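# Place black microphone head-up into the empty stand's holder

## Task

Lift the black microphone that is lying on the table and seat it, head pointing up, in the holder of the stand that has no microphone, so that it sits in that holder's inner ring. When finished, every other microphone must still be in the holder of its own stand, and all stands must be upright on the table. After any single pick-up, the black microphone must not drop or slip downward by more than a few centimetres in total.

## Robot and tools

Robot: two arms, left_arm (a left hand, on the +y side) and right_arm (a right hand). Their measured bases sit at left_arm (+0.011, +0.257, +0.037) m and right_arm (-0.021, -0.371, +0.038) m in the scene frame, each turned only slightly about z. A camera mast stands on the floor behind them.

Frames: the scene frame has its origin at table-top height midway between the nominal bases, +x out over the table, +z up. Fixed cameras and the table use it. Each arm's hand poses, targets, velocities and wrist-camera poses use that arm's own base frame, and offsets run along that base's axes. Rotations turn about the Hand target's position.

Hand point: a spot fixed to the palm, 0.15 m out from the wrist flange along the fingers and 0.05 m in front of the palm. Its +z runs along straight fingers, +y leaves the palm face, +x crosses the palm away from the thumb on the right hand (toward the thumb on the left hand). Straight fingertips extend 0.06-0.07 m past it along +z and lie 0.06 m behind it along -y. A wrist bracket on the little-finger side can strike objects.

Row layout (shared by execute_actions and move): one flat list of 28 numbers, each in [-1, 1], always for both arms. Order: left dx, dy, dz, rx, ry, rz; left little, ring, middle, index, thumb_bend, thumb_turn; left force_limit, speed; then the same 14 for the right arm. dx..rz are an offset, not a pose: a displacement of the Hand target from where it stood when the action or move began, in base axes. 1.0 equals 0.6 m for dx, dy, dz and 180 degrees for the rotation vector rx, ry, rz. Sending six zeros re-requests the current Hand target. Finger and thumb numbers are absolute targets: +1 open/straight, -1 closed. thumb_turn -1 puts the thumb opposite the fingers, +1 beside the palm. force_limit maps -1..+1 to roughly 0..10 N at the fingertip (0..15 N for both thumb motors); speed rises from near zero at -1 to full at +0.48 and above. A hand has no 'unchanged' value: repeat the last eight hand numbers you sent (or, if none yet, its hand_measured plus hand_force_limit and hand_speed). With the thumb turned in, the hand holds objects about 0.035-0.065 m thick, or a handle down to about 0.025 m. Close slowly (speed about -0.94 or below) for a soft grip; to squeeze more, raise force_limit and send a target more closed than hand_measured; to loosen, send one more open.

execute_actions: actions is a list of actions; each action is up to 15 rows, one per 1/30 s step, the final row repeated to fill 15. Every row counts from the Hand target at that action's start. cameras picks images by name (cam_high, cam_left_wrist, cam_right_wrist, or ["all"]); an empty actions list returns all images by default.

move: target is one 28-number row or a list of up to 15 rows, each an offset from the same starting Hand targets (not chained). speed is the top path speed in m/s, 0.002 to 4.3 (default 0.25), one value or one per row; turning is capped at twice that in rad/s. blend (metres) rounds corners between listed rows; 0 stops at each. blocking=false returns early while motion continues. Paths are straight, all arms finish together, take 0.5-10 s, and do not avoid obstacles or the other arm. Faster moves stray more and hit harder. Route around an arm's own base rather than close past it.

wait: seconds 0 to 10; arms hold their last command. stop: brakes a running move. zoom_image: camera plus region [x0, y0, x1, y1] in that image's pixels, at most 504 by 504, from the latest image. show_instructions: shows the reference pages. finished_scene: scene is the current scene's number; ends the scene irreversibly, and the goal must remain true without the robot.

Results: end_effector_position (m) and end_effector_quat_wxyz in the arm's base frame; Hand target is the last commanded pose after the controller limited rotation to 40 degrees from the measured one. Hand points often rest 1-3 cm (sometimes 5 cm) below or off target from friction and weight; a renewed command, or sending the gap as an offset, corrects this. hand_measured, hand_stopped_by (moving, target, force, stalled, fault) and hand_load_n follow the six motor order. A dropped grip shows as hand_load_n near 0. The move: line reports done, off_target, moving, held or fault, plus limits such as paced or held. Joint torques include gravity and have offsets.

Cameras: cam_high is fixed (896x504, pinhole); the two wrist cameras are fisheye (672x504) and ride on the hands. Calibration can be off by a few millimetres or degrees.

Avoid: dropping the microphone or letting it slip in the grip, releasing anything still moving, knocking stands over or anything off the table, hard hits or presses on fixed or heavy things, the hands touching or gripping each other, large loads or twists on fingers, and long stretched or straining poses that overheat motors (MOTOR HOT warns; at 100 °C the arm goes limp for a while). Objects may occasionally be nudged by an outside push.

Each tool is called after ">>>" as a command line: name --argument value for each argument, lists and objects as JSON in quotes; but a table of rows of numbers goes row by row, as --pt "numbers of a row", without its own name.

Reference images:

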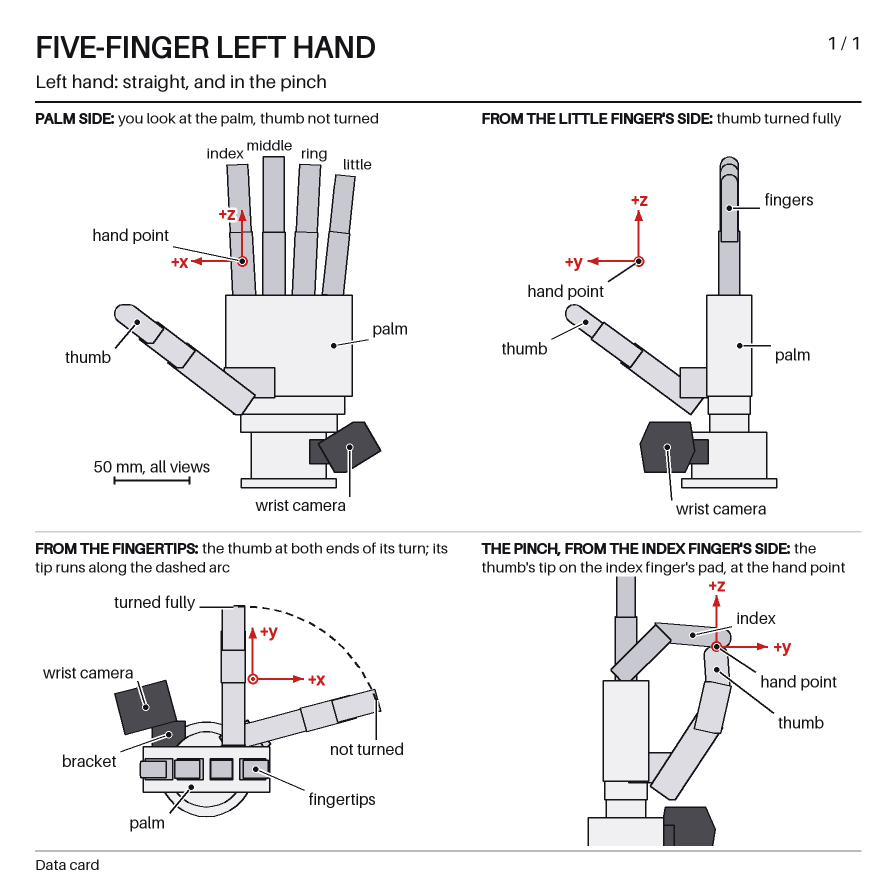

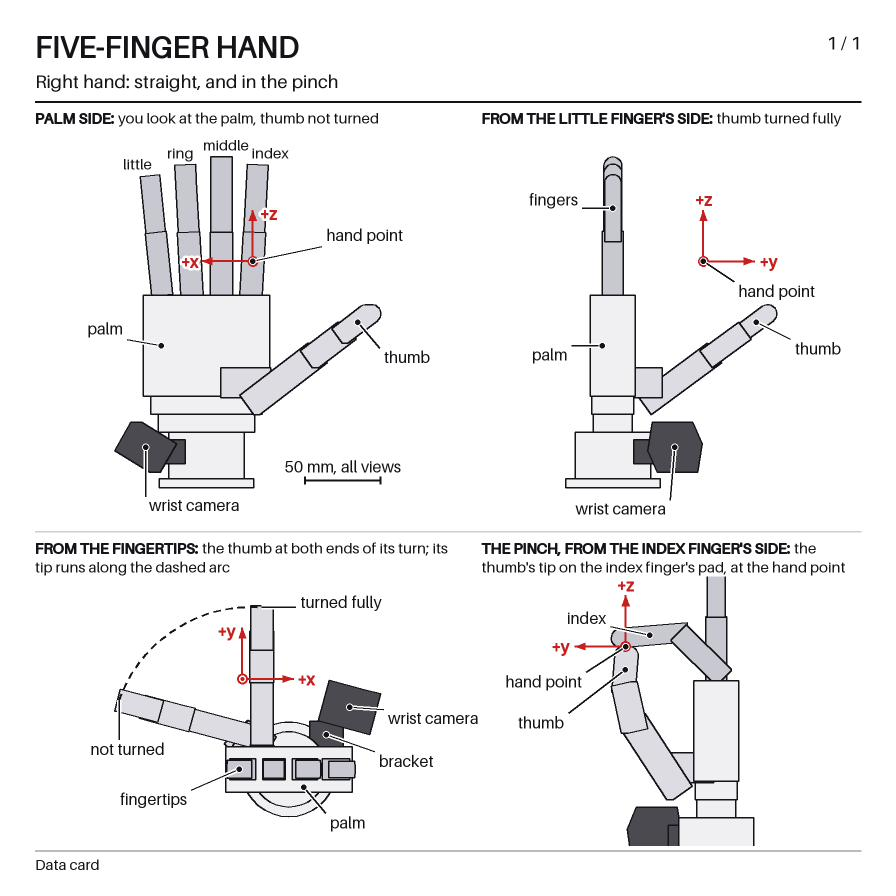

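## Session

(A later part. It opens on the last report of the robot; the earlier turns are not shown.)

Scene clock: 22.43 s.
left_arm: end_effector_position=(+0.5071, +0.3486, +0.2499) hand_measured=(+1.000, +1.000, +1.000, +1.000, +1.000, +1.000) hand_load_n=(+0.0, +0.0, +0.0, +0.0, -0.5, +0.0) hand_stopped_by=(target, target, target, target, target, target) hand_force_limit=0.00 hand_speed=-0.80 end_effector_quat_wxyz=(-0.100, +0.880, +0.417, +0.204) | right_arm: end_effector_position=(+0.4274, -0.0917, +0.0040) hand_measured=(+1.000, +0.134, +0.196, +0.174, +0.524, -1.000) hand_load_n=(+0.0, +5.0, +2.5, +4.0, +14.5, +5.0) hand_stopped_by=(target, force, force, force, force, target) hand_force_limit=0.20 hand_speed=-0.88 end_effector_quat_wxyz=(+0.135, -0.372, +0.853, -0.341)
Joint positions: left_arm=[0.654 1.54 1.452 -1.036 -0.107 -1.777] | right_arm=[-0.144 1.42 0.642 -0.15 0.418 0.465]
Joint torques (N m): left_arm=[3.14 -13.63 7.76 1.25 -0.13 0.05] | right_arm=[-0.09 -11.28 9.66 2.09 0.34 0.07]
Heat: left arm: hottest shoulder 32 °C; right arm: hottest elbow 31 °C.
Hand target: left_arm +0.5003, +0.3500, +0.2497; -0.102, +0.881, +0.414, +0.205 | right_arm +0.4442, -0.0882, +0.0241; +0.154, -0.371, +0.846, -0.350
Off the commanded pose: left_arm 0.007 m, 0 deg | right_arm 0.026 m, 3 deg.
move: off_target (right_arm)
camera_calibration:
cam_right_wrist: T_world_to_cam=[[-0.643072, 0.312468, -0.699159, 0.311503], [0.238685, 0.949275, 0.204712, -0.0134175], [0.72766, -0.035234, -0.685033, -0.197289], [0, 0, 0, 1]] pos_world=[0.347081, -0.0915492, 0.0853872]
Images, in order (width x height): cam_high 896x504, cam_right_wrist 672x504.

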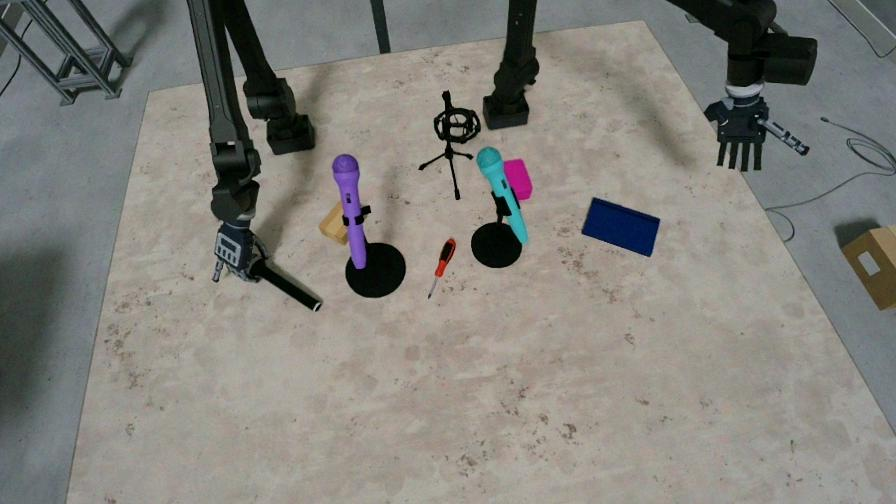

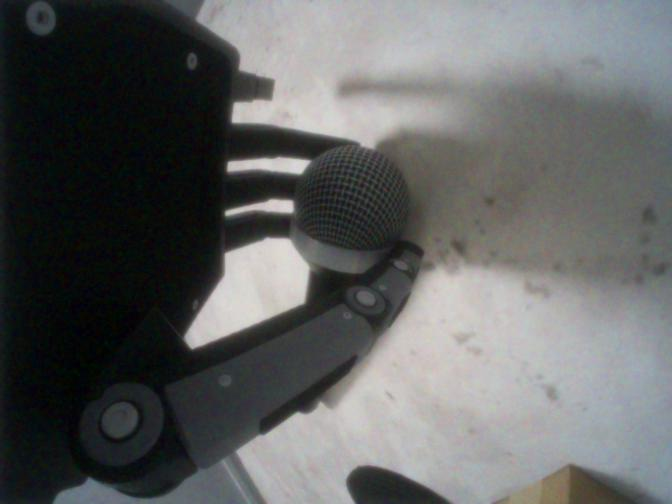

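>>> move --pt "0 0 0 0 0 0 1 1 1 1 1 1 0 -0.8 -0.0167 -0.0167 0.16 0 0 0 1 0.1 -0.2 -0.2 -0.2 -1 0.2 -0.88" --pt "0 0 0 0 0 0 1 1 1 1 1 1 0 -0.8 -0.0237 -0.053 0.56 -0.5496 -0.0597 0.4158 1 0.1 -0.2 -0.2 -0.2 -1 0.2 -0.88" --cameras '["cam_high","cam_right_wrist"]' --speed '[0.15,0.25]' --blend '[0.03,0]'

>>> zoom_image --camera "cam_right_wrist" --region '[160, 60, 480, 380]'

>>> zoom_image --camera "cam_high" --region '[160, 120, 360, 320]'

Scene clock: 29.63 s.
left_arm: end_effector_position=(+0.5071, +0.3486, +0.2499) hand_measured=(+1.000, +1.000, +1.000, +1.000, +1.000, +1.000) hand_load_n=(+0.0, -0.5, +0.0, +0.0, +0.0, +0.0) hand_stopped_by=(target, target, target, target, target, target) hand_force_limit=0.00 hand_speed=-0.80 end_effector_quat_wxyz=(-0.100, +0.880, +0.417, +0.204) | right_arm: end_effector_position=(+0.4284, -0.1121, +0.3107) hand_measured=(+1.000, +0.134, +0.196, +0.172, +0.522, -1.000) hand_load_n=(-0.5, +0.0, +4.0, +0.0, +6.0, +1.5) hand_stopped_by=(target, force, force, force, force, target) hand_force_limit=0.20 hand_speed=-0.88 end_effector_quat_wxyz=(-0.088, +0.732, +0.042, +0.675)
Joint positions: left_arm=[0.654 1.54 1.452 -1.036 -0.107 -1.777] | right_arm=[-0.374 0.777 0.572 0.117 -0.56 -1.546]
Joint torques (N m): left_arm=[3.14 -13.68 7.76 1.25 -0.13 0.05] | right_arm=[-2.49 -4.54 14.54 2.93 -0.21 -0.24]
Heat: left arm: hottest shoulder 32 °C; right arm: hottest elbow 32 °C.
Hand target: left_arm +0.5003, +0.3500, +0.2497; -0.102, +0.881, +0.414, +0.205 | right_arm +0.4300, -0.1200, +0.3601; -0.062, +0.705, +0.061, +0.704
Off the commanded pose: left_arm 0.007 m, 0 deg | right_arm 0.050 m, 6 deg.
move: off_target (right_arm)
camera_calibration:
cam_right_wrist: T_world_to_cam=[[0.242715, -0.962006, 0.125036, -0.245594], [-0.517808, -0.237466, -0.821879, 0.452882], [0.820344, 0.134737, -0.555771, -0.0495063], [0, 0, 0, 1]] pos_world=[0.334727, -0.122048, 0.375408]
Images, in order (width x height): cam_high 896x504, cam_right_wrist 672x504.

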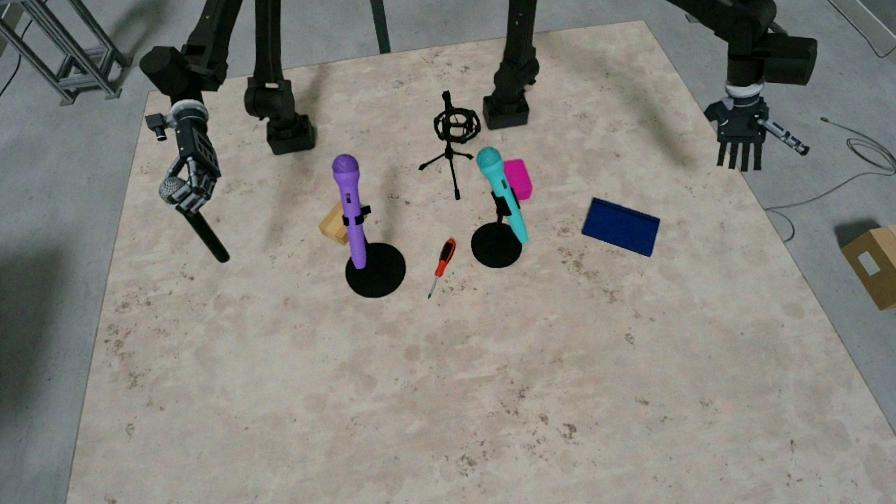

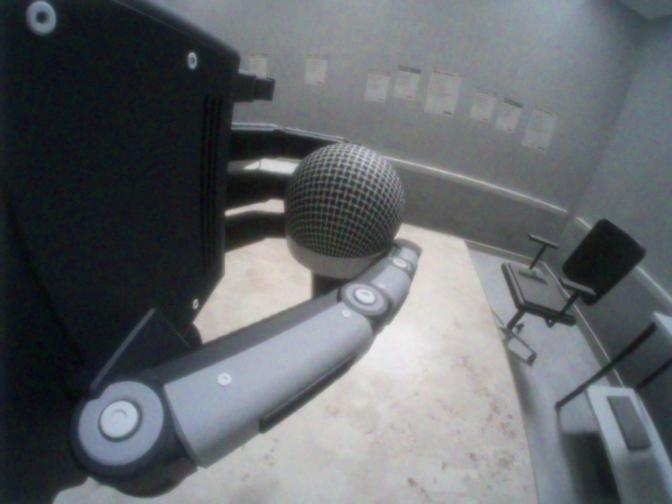

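Scaled by 1.575 from the camera's 672x504 image, which has a finer 960x720 frame.

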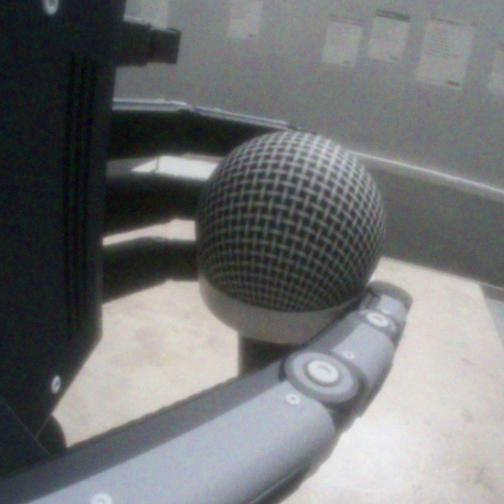

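Scaled by 2.520 from the camera's 896x504 image, which has a finer 1280x720 frame.

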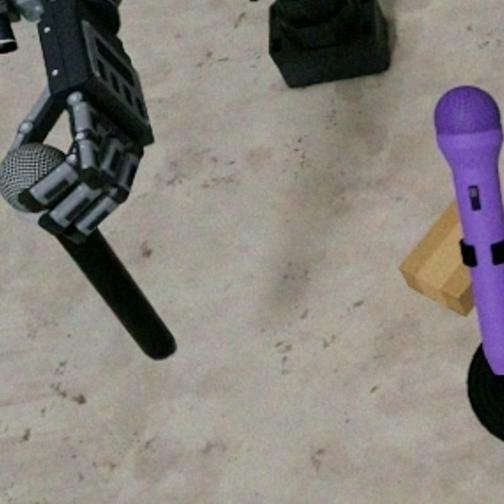

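>>> move --pt "0 0 0 0 0 0 1 1 1 1 1 1 0 -0.8 -0.05 0.0667 0.40 0 0 0 1 0.0 -0.3 -0.3 -0.3 -1 0.5 -0.88" --pt "0 0 0 0 0 0 1 1 1 1 1 1 0 -0.8 -0.1742 0.8983 0.40 0 0 0.3533 1 0.0 -0.3 -0.3 -0.3 -1 0.5 -0.88" --cameras '["cam_high","cam_right_wrist"]' --speed '[0.2,0.25]' --blend '[0.04,0]'

>>> zoom_image --camera "cam_right_wrist" --region '[160, 60, 480, 380]'

>>> zoom_image --camera "cam_high" --region '[340, 20, 560, 240]'

Scene clock: 34.27 s.
left_arm: end_effector_position=(+0.5071, +0.3486, +0.2499) hand_measured=(+1.000, +1.000, +1.000, +1.000, +1.000, +1.000) hand_load_n=(+0.0, +0.0, +0.0, +0.0, +0.0, +0.0) hand_stopped_by=(target, target, target, target, target, target) hand_force_limit=0.00 hand_speed=-0.80 end_effector_quat_wxyz=(-0.100, +0.880, +0.417, +0.204) | right_arm: end_effector_position=(+0.3300, +0.4147, +0.5314) hand_measured=(+1.000, +0.070, +0.178, +0.130, +0.520, -1.000) hand_load_n=(+0.0, +8.0, +1.0, +5.0, +20.0, +6.5) hand_stopped_by=(target, force, force, force, force, target) hand_force_limit=0.50 hand_speed=-0.88 end_effector_quat_wxyz=(-0.416, +0.615, +0.421, +0.521)
Joint positions: left_arm=[0.654 1.54 1.452 -1.036 -0.107 -1.777] | right_arm=[0.853 1.049 1.326 -0.398 -0.418 -1.547]
Joint torques (N m): left_arm=[3.08 -13.63 7.76 1.26 -0.14 0.06] | right_arm=[-0.03 -6.77 16.88 3.81 -0.1 -0.18]
Heat: left arm: hottest shoulder 32 °C; right arm: hottest elbow 33 °C.
Hand target: left_arm +0.5003, +0.3500, +0.2497; -0.102, +0.881, +0.414, +0.205 | right_arm +0.3255, +0.4189, +0.6001; -0.424, +0.567, +0.423, +0.566
Off the commanded pose: left_arm 0.007 m, 0 deg | right_arm 0.069 m, 8 deg.
move: off_target (right_arm)
camera_calibration:
cam_right_wrist: T_world_to_cam=[[0.96601, -0.228567, 0.120758, -0.282973], [-0.0409747, -0.596618, -0.801479, 0.689219], [0.255238, 0.769288, -0.585704, 0.0222657], [0, 0, 0, 1]] pos_world=[0.295912, 0.329394, 0.599607]
Images, in order (width x height): cam_high 896x504, cam_right_wrist 672x504.

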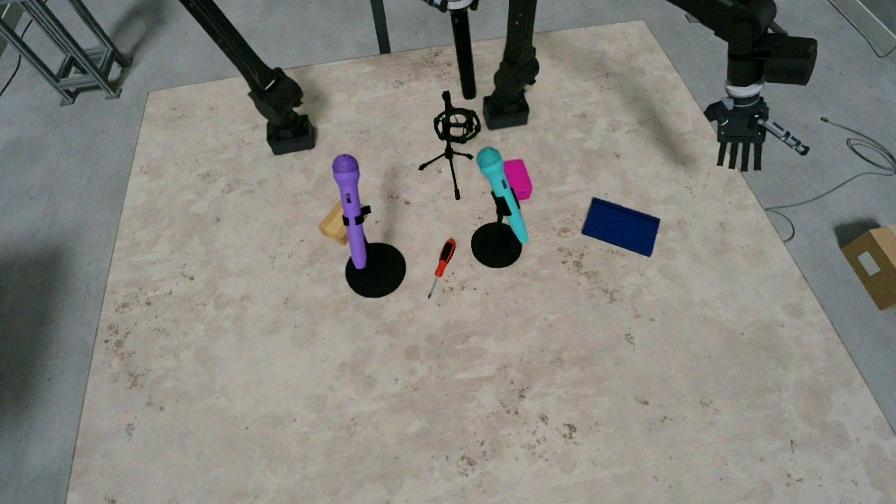

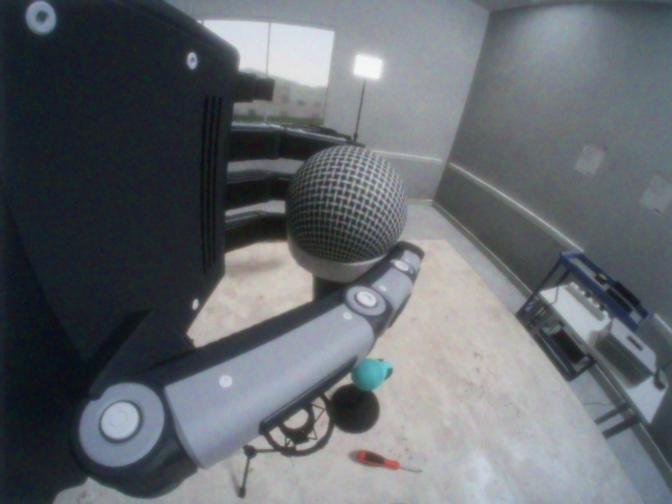

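Scaled by 1.575 from the camera's 672x504 image, which has a finer 960x720 frame.

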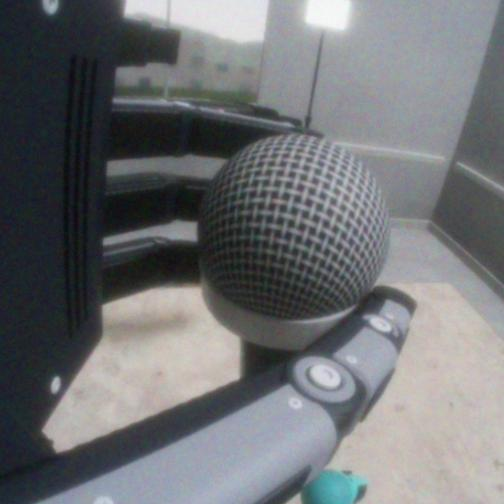

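Scaled by 2.291 from the camera's 896x504 image, which has a finer 1280x720 frame.

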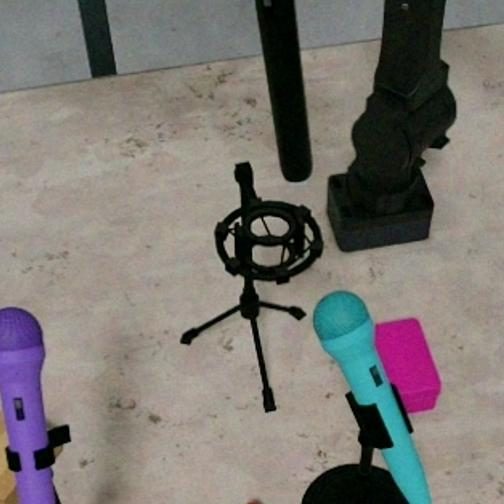

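>>> move --target '[0,0,0,0,0,0,1,1,1,1,1,1,0,-0.8, -0.0017,-0.0083,-0.05,-0.0232,0.0388,0,1,0.0,-0.3,-0.3,-0.3,-1,0.5,-0.88]' --cameras '["cam_high","cam_right_wrist"]' --speed 0.1

>>> zoom_image --camera "cam_right_wrist" --region '[160, 60, 480, 380]'

>>> zoom_image --camera "cam_high" --region '[380, 0, 540, 160]'

Scene clock: 36.17 s.
left_arm: end_effector_position=(+0.5071, +0.3486, +0.2499) hand_measured=(+1.000, +1.000, +1.000, +1.000, +1.000, +1.000) hand_load_n=(+0.0, +0.0, +0.0, +0.0, +0.0, +0.0) hand_stopped_by=(target, target, target, target, target, target) hand_force_limit=0.00 hand_speed=-0.80 end_effector_quat_wxyz=(-0.100, +0.880, +0.417, +0.204) | right_arm: end_effector_position=(+0.3237, +0.4133, +0.5134) hand_measured=(+1.000, +0.070, +0.178, +0.130, +0.520, -1.000) hand_load_n=(+0.0, +8.0, +1.0, +5.0, +20.0, +6.5) hand_stopped_by=(target, force, force, force, force, target) hand_force_limit=0.50 hand_speed=-0.88 end_effector_quat_wxyz=(-0.420, +0.646, +0.419, +0.481)
Joint positions: left_arm=[0.654 1.54 1.452 -1.036 -0.107 -1.777] | right_arm=[0.853 1.06 1.349 -0.495 -0.432 -1.515]
Joint torques (N m): left_arm=[3.08 -13.63 7.77 1.25 -0.14 0.06] | right_arm=[-1.03 -6.71 17.06 2.85 -0.2 0.03]
Heat: left arm: hottest shoulder 32 °C; right arm: hottest elbow 34 °C.
Hand target: left_arm +0.5003, +0.3500, +0.2497; -0.102, +0.881, +0.414, +0.205 | right_arm +0.3245, +0.4139, +0.5701; -0.428, +0.615, +0.417, +0.514
Off the commanded pose: left_arm 0.007 m, 0 deg | right_arm 0.057 m, 5 deg.
move: off_target (right_arm)
camera_calibration:
cam_right_wrist: T_world_to_cam=[[0.975437, -0.21494, 0.0481939, -0.246495], [-0.103135, -0.638966, -0.76229, 0.691264], [0.194641, 0.738596, -0.645439, 0.077314], [0, 0, 0, 1]] pos_world=[0.296686, 0.331609, 0.588725]
Images, in order (width x height): cam_high 896x504, cam_right_wrist 672x504.

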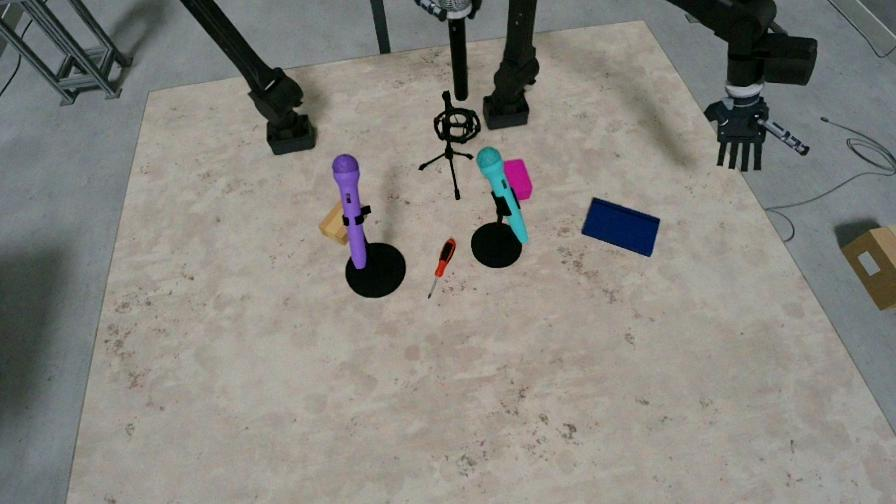

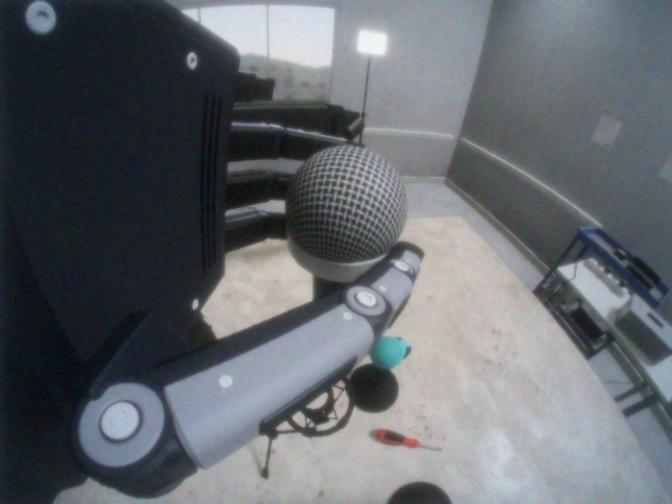

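Scaled by 1.575 from the camera's 672x504 image, which has a finer 960x720 frame.

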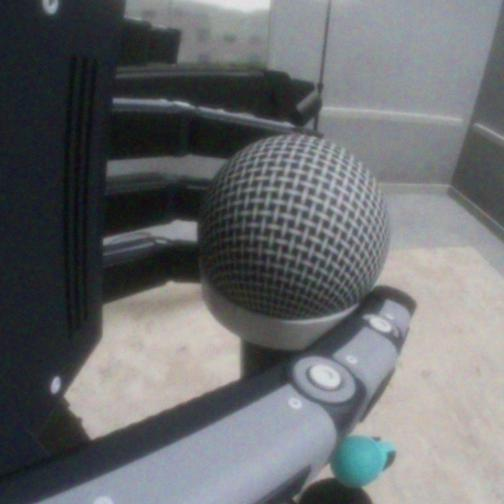

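Scaled by 3.150 from the camera's 896x504 image, which has a finer 1280x720 frame.

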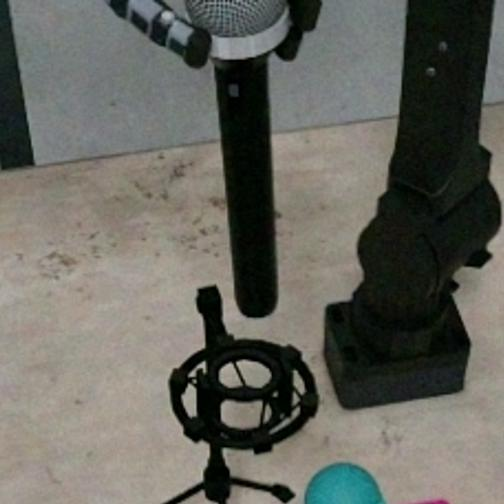

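>>> move --target '[0,0,0,0,0,0,1,1,1,1,1,1,0,-0.8, 0,-0.006,-0.067,-0.0085,0,0,1,0.0,-0.3,-0.3,-0.3,-1,0.5,-0.88]' --cameras '["cam_high","cam_right_wrist"]' --speed 0.1

>>> zoom_image --camera "cam_high" --region '[380, 0, 540, 160]'

>>> zoom_image --camera "cam_high" --region '[420, 70, 500, 150]'

Scene clock: 37.90 s.
left_arm: end_effector_position=(+0.5071, +0.3486, +0.2499) hand_measured=(+1.000, +1.000, +1.000, +1.000, +1.000, +1.000) hand_load_n=(+0.0, +0.0, +0.0, +0.0, +0.0, +0.0) hand_stopped_by=(target, target, target, target, target, target) hand_force_limit=0.00 hand_speed=-0.80 end_effector_quat_wxyz=(-0.100, +0.880, +0.417, +0.204) | right_arm: end_effector_position=(+0.3255, +0.4153, +0.5070) hand_measured=(+1.000, +0.070, +0.178, +0.130, +0.520, -1.000) hand_load_n=(+0.0, +8.0, +1.0, +5.0, +20.0, +6.5) hand_stopped_by=(target, force, force, force, force, target) hand_force_limit=0.50 hand_speed=-0.88 end_effector_quat_wxyz=(-0.420, +0.644, +0.420, +0.483)
Joint positions: left_arm=[0.654 1.54 1.452 -1.036 -0.107 -1.777] | right_arm=[0.853 1.06 1.328 -0.47 -0.433 -1.519]
Joint torques (N m): left_arm=[3.14 -13.68 7.77 1.25 -0.14 0.06] | right_arm=[-1.03 -8.35 10.25 3.82 -0.25 -0.11]
Heat: left arm: hottest shoulder 33 °C; right arm: hottest elbow 35 °C.
Hand target: left_arm +0.5003, +0.3500, +0.2497; -0.102, +0.881, +0.414, +0.205 | right_arm +0.3245, +0.4103, +0.5299; -0.420, +0.621, +0.424, +0.509
Off the commanded pose: left_arm 0.007 m, 0 deg | right_arm 0.023 m, 4 deg.
move: off_target (right_arm)
camera_calibration:
cam_right_wrist: T_world_to_cam=[[0.975336, -0.214133, 0.0535456, -0.250511], [-0.0979528, -0.637294, -0.76437, 0.686422], [0.197801, 0.740273, -0.642551, 0.0682244], [0, 0, 0, 1]] pos_world=[0.298074, 0.333305, 0.581932]
Images, in order (width x height): cam_high 896x504, cam_right_wrist 672x504.

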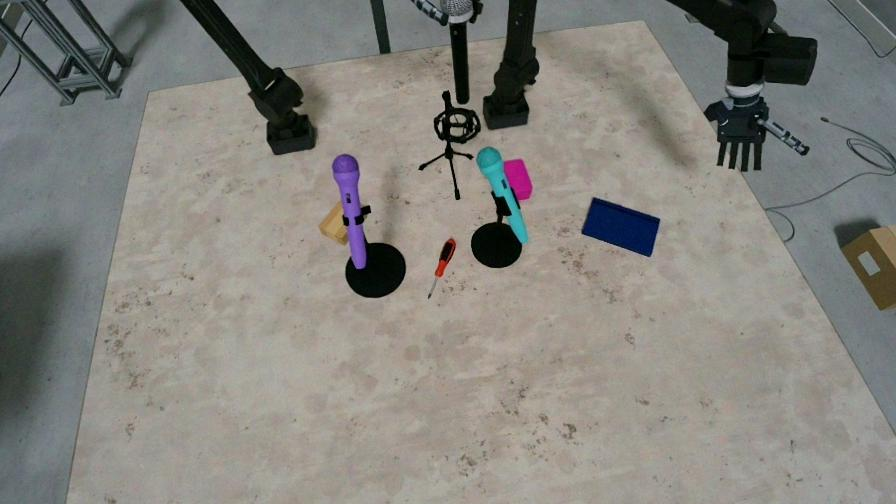

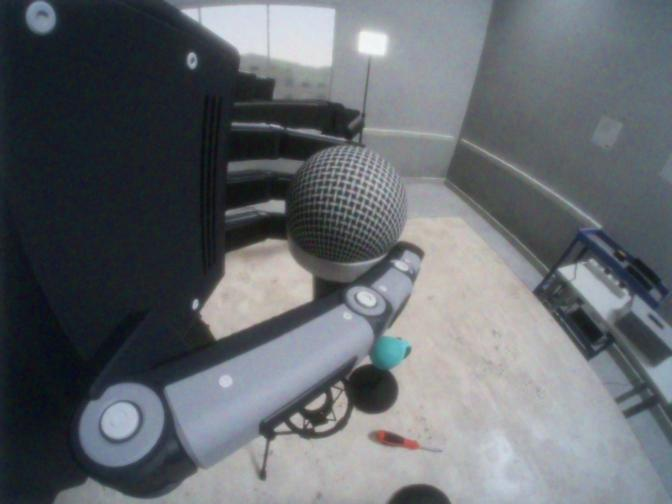

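Scaled by 3.150 from the camera's 896x504 image, which has a finer 1280x720 frame.

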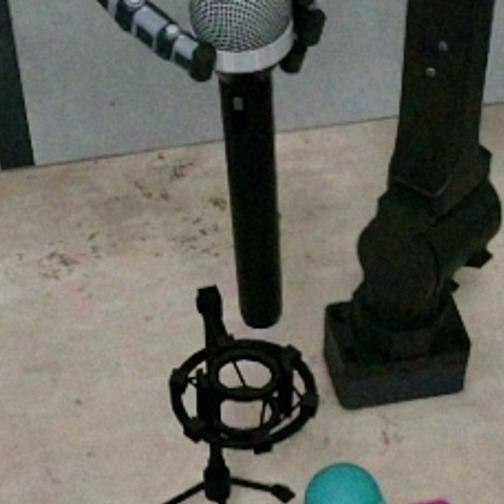

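Scaled by 6.300 from the camera's 896x504 image, which has a finer 1280x720 frame.

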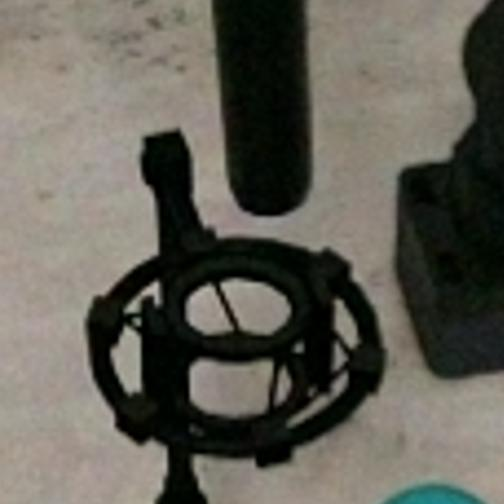

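>>> move --target '[0,0,0,0,0,0,1,1,1,1,1,1,0,-0.8, 0,-0.02,-0.045,0,0,0,1,0.0,-0.3,-0.3,-0.3,-1,0.5,-0.88]' --cameras '["cam_high","cam_right_wrist"]' --speed 0.1

>>> zoom_image --camera "cam_high" --region '[380, 0, 540, 160]'

>>> zoom_image --camera "cam_high" --region '[420, 70, 500, 150]'

Scene clock: 40.60 s.
left_arm: end_effector_position=(+0.5071, +0.3486, +0.2499) hand_measured=(+1.000, +1.000, +1.000, +1.000, +1.000, +1.000) hand_load_n=(+0.0, +0.0, +0.0, +0.0, +0.0, +0.0) hand_stopped_by=(target, target, target, target, target, target) hand_force_limit=0.00 hand_speed=-0.80 end_effector_quat_wxyz=(-0.100, +0.880, +0.417, +0.204) | right_arm: end_effector_position=(+0.3232, +0.4084, +0.4763) hand_measured=(+1.000, +0.070, +0.178, +0.130, +0.520, -1.000) hand_load_n=(+0.0, +8.0, +1.0, +5.5, +20.0, +6.5) hand_stopped_by=(target, force, force, force, force, target) hand_force_limit=0.50 hand_speed=-0.88 end_effector_quat_wxyz=(-0.421, +0.644, +0.423, +0.478)
Joint positions: left_arm=[0.654 1.54 1.452 -1.036 -0.107 -1.777] | right_arm=[0.839 1.028 1.231 -0.414 -0.456 -1.524]
Joint torques (N m): left_arm=[3.14 -13.63 7.76 1.24 -0.13 0.06] | right_arm=[-1.73 -8.7 10.5 3.85 -0.32 -0.23]
Heat: left arm: hottest shoulder 33 °C; right arm: hottest elbow 35 °C.
Hand target: left_arm +0.5003, +0.3500, +0.2497; -0.102, +0.881, +0.414, +0.205 | right_arm +0.3244, +0.3984, +0.5028; -0.420, +0.621, +0.424, +0.509
Off the commanded pose: left_arm 0.007 m, 0 deg | right_arm 0.028 m, 4 deg.
move: off_target (right_arm)
camera_calibration:
cam_right_wrist: T_world_to_cam=[[0.977705, -0.204111, 0.0493065, -0.250885], [-0.0957763, -0.642444, -0.760324, 0.657915], [0.186867, 0.73865, -0.64767, 0.0605669], [0, 0, 0, 1]] pos_world=[0.296987, 0.326728, 0.551826]
Images, in order (width x height): cam_high 896x504, cam_right_wrist 672x504.

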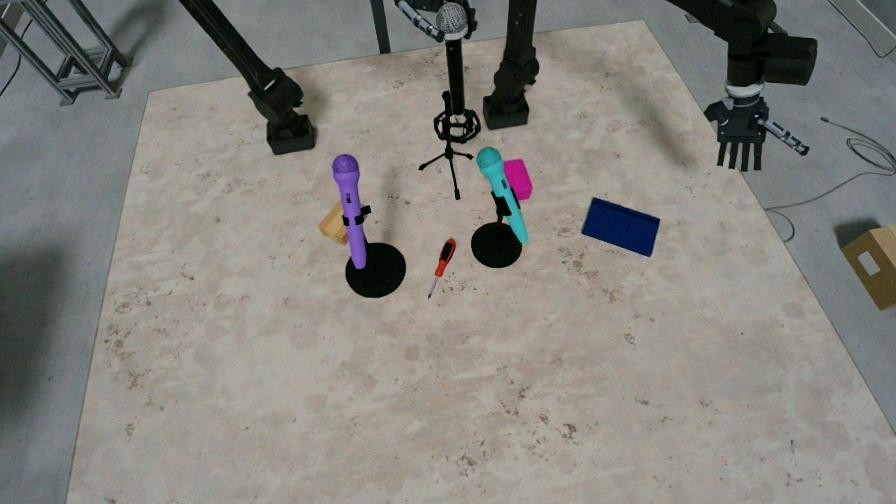

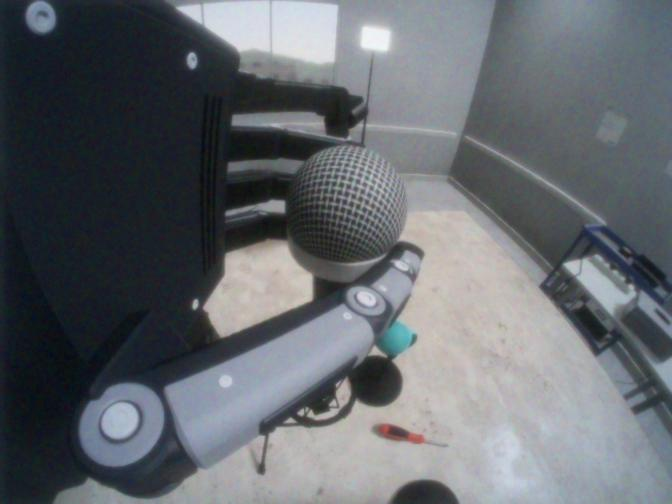

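Scaled by 3.150 from the camera's 896x504 image, which has a finer 1280x720 frame.

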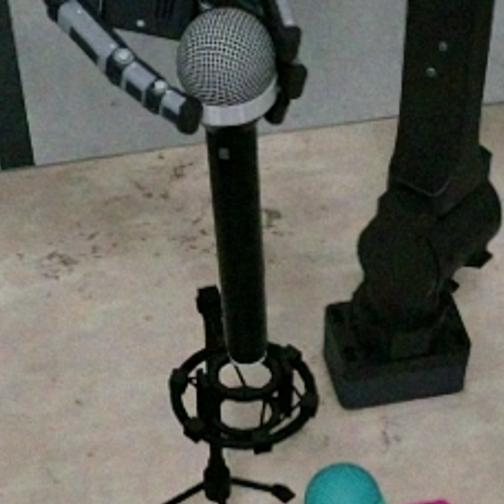

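Scaled by 6.300 from the camera's 896x504 image, which has a finer 1280x720 frame.

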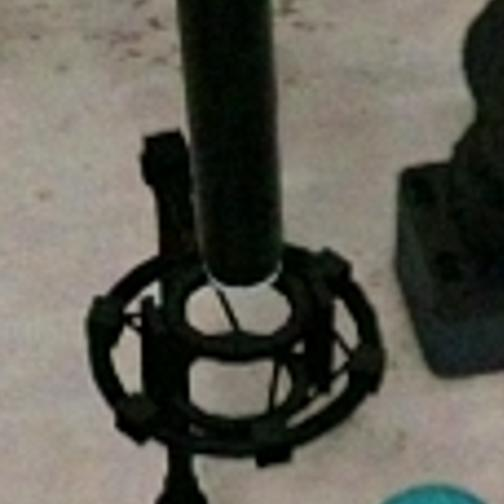

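>>> move --target '[0,0,0,0,0,0,1,1,1,1,1,1,0,-0.8, 0.012,0,-0.02,0,0,0,1,0.0,-0.3,-0.3,-0.3,-1,0.5,-0.88]' --cameras '["cam_high","cam_right_wrist"]' --speed 0.1

>>> zoom_image --camera "cam_high" --region '[420, 70, 500, 150]'

Scene clock: 42.37 s.
left_arm: end_effector_position=(+0.5071, +0.3486, +0.2499) hand_measured=(+1.000, +1.000, +1.000, +1.000, +1.000, +1.000) hand_load_n=(+0.0, +0.0, +0.0, -0.5, +0.0, +0.0) hand_stopped_by=(target, target, target, target, target, target) hand_force_limit=0.00 hand_speed=-0.80 end_effector_quat_wxyz=(-0.100, +0.880, +0.417, +0.204) | right_arm: end_effector_position=(+0.3289, +0.4065, +0.4679) hand_measured=(+1.000, +0.070, +0.178, +0.130, +0.520, -1.000) hand_load_n=(+0.0, +7.5, +1.0, +5.5, +20.0, +6.5) hand_stopped_by=(target, force, force, force, force, target) hand_force_limit=0.50 hand_speed=-0.88 end_effector_quat_wxyz=(-0.422, +0.642, +0.423, +0.480)
Joint positions: left_arm=[0.654 1.54 1.452 -1.036 -0.107 -1.777] | right_arm=[0.822 1.028 1.204 -0.381 -0.473 -1.526]
Joint torques (N m): left_arm=[3.14 -13.68 7.76 1.25 -0.14 0.06] | right_arm=[-2.73 -8.35 10.56 3.89 -0.18 -0.3]
Heat: left arm: hottest shoulder 33 °C; right arm: hottest elbow 35 °C.
Hand target: left_arm +0.5003, +0.3500, +0.2497; -0.102, +0.881, +0.414, +0.205 | right_arm +0.3316, +0.3984, +0.4911; -0.420, +0.620, +0.424, +0.509
Off the commanded pose: left_arm 0.007 m, 0 deg | right_arm 0.024 m, 4 deg.
move: off_target (right_arm)
camera_calibration:
cam_right_wrist: T_world_to_cam=[[0.977463, -0.204636, 0.0518706, -0.257447], [-0.0930049, -0.638004, -0.764396, 0.649907], [0.189516, 0.742344, -0.642657, 0.0507099], [0, 0, 0, 1]] pos_world=[0.302479, 0.324316, 0.54273]
Images, in order (width x height): cam_high 896x504, cam_right_wrist 672x504.

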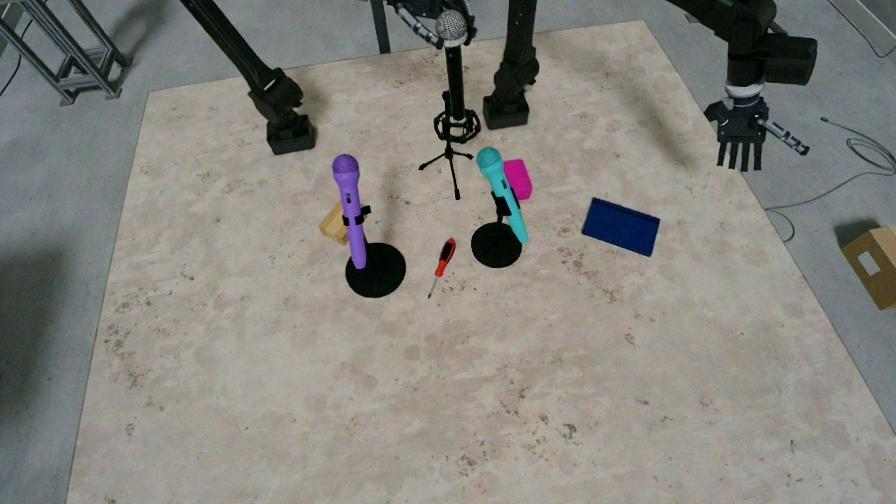

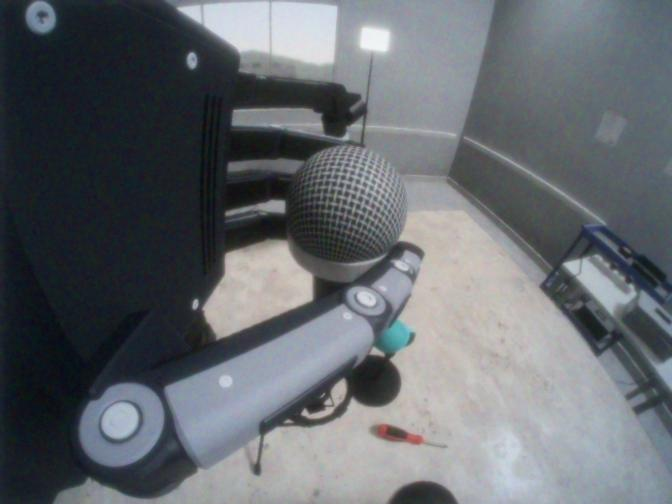

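Scaled by 6.300 from the camera's 896x504 image, which has a finer 1280x720 frame.

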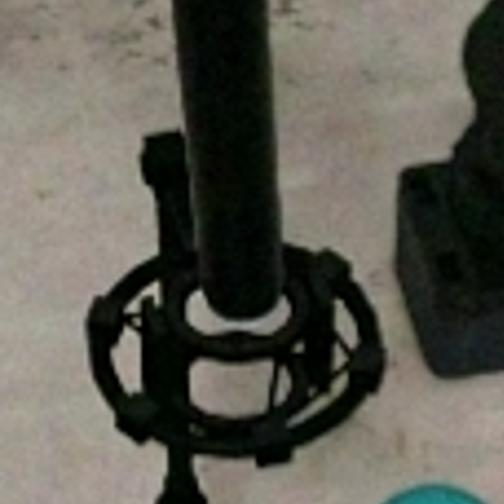

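>>> move --target '[0,0,0,0,0,0,1,1,1,1,1,1,0,-0.8, 0,0,-0.05,0,0,0,1,0.0,-0.3,-0.3,-0.3,-1,0.5,-0.88]' --cameras '["cam_high","cam_right_wrist"]' --speed 0.08

>>> zoom_image --camera "cam_high" --region '[400, 20, 500, 150]'

>>> zoom_image --camera "cam_right_wrist" --region '[160, 60, 480, 500]'

Scene clock: 43.53 s.
left_arm: end_effector_position=(+0.5071, +0.3486, +0.2499) hand_measured=(+1.000, +1.000, +1.000, +1.000, +1.000, +1.000) hand_load_n=(+0.0, +0.0, +0.0, +0.0, +0.0, +0.0) hand_stopped_by=(target, target, target, target, target, target) hand_force_limit=0.00 hand_speed=-0.80 end_effector_quat_wxyz=(-0.100, +0.880, +0.417, +0.204) | right_arm: end_effector_position=(+0.3290, +0.4056, +0.4484) hand_measured=(+1.000, +0.070, +0.178, +0.130, +0.520, -1.000) hand_load_n=(+0.0, +8.0, +1.0, +5.0, +20.5, +5.5) hand_stopped_by=(target, force, force, force, force, target) hand_force_limit=0.50 hand_speed=-0.88 end_effector_quat_wxyz=(-0.423, +0.634, +0.424, +0.490)
Joint positions: left_arm=[0.654 1.54 1.452 -1.036 -0.107 -1.777] | right_arm=[0.821 1.011 1.125 -0.298 -0.474 -1.534]
Joint torques (N m): left_arm=[3.08 -13.68 7.75 1.25 -0.14 0.06] | right_arm=[-1.49 -7.12 9.74 3.78 -0.26 -0.11]
Heat: left arm: hottest shoulder 33 °C; right arm: hottest elbow 35 °C.
Hand target: left_arm +0.5003, +0.3500, +0.2497; -0.102, +0.881, +0.414, +0.205 | right_arm +0.3317, +0.3984, +0.4608; -0.420, +0.621, +0.424, +0.509
Off the commanded pose: left_arm 0.007 m, 0 deg | right_arm 0.015 m, 3 deg.
move: off_target (right_arm)
camera_calibration:
cam_right_wrist: T_world_to_cam=[[0.976311, -0.204691, 0.0701367, -0.264496], [-0.0758255, -0.627255, -0.775114, 0.629309], [0.202652, 0.751434, -0.627916, 0.0242303], [0, 0, 0, 1]] pos_world=[0.301037, 0.32239, 0.521552]
Images, in order (width x height): cam_high 896x504, cam_right_wrist 672x504.

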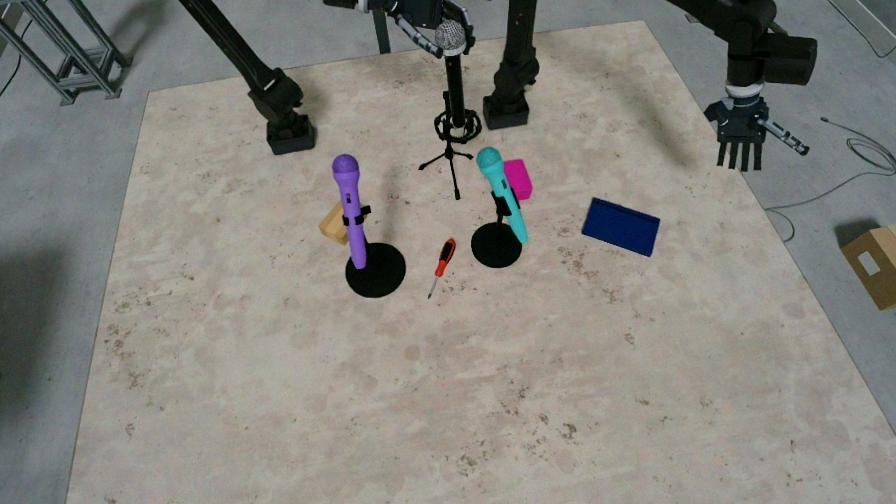

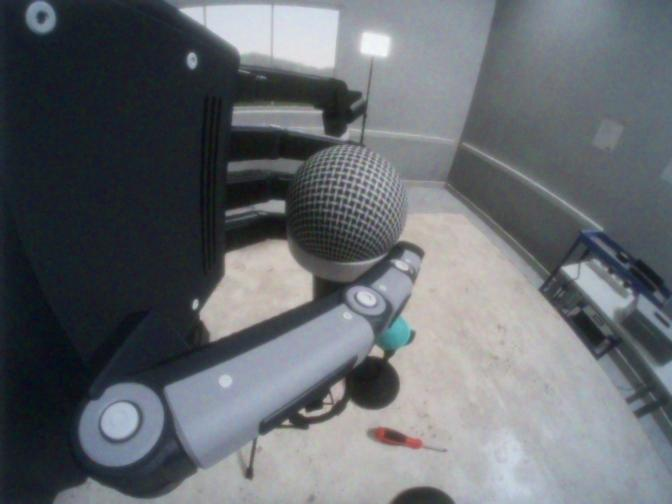

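Scaled by 3.877 from the camera's 896x504 image, which has a finer 1280x720 frame.

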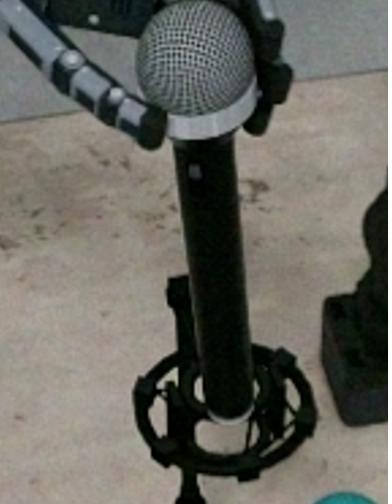

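Scaled by 1.145 from the camera's 672x504 image, which has a finer 960x720 frame.

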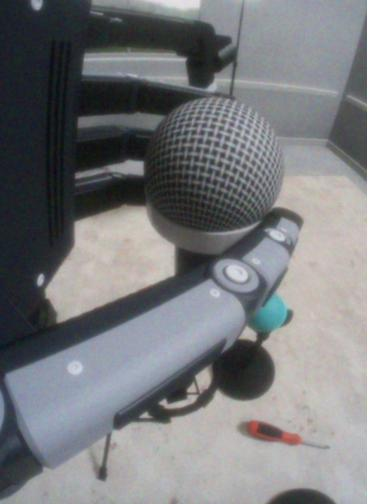

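>>> zoom_image --camera "cam_high" --region '[430, 95, 486, 151]'

Scaled by 9.000 from the camera's 896x504 image, which has a finer 1280x720 frame.

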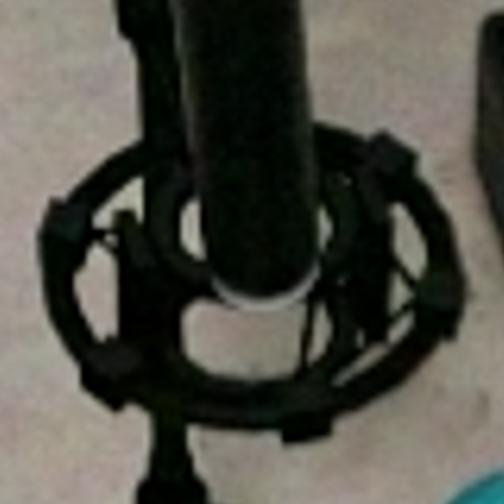

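>>> zoom_image --camera "cam_high" --region '[444, 108, 472, 136]'

Scaled by 18.000 from the camera's 896x504 image, which has a finer 1280x720 frame.

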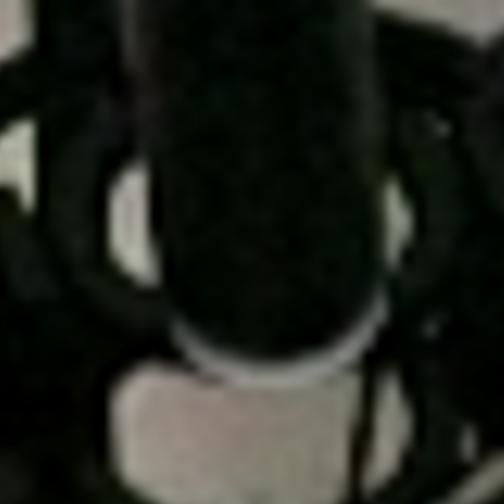

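>>> zoom_image --camera "cam_high" --region '[420, 70, 500, 150]'

Scaled by 6.300 from the camera's 896x504 image, which has a finer 1280x720 frame.

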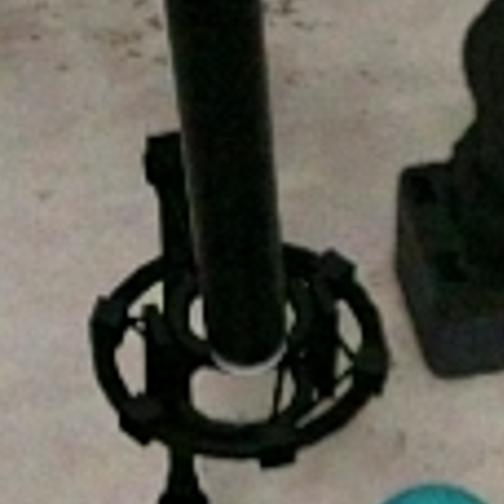

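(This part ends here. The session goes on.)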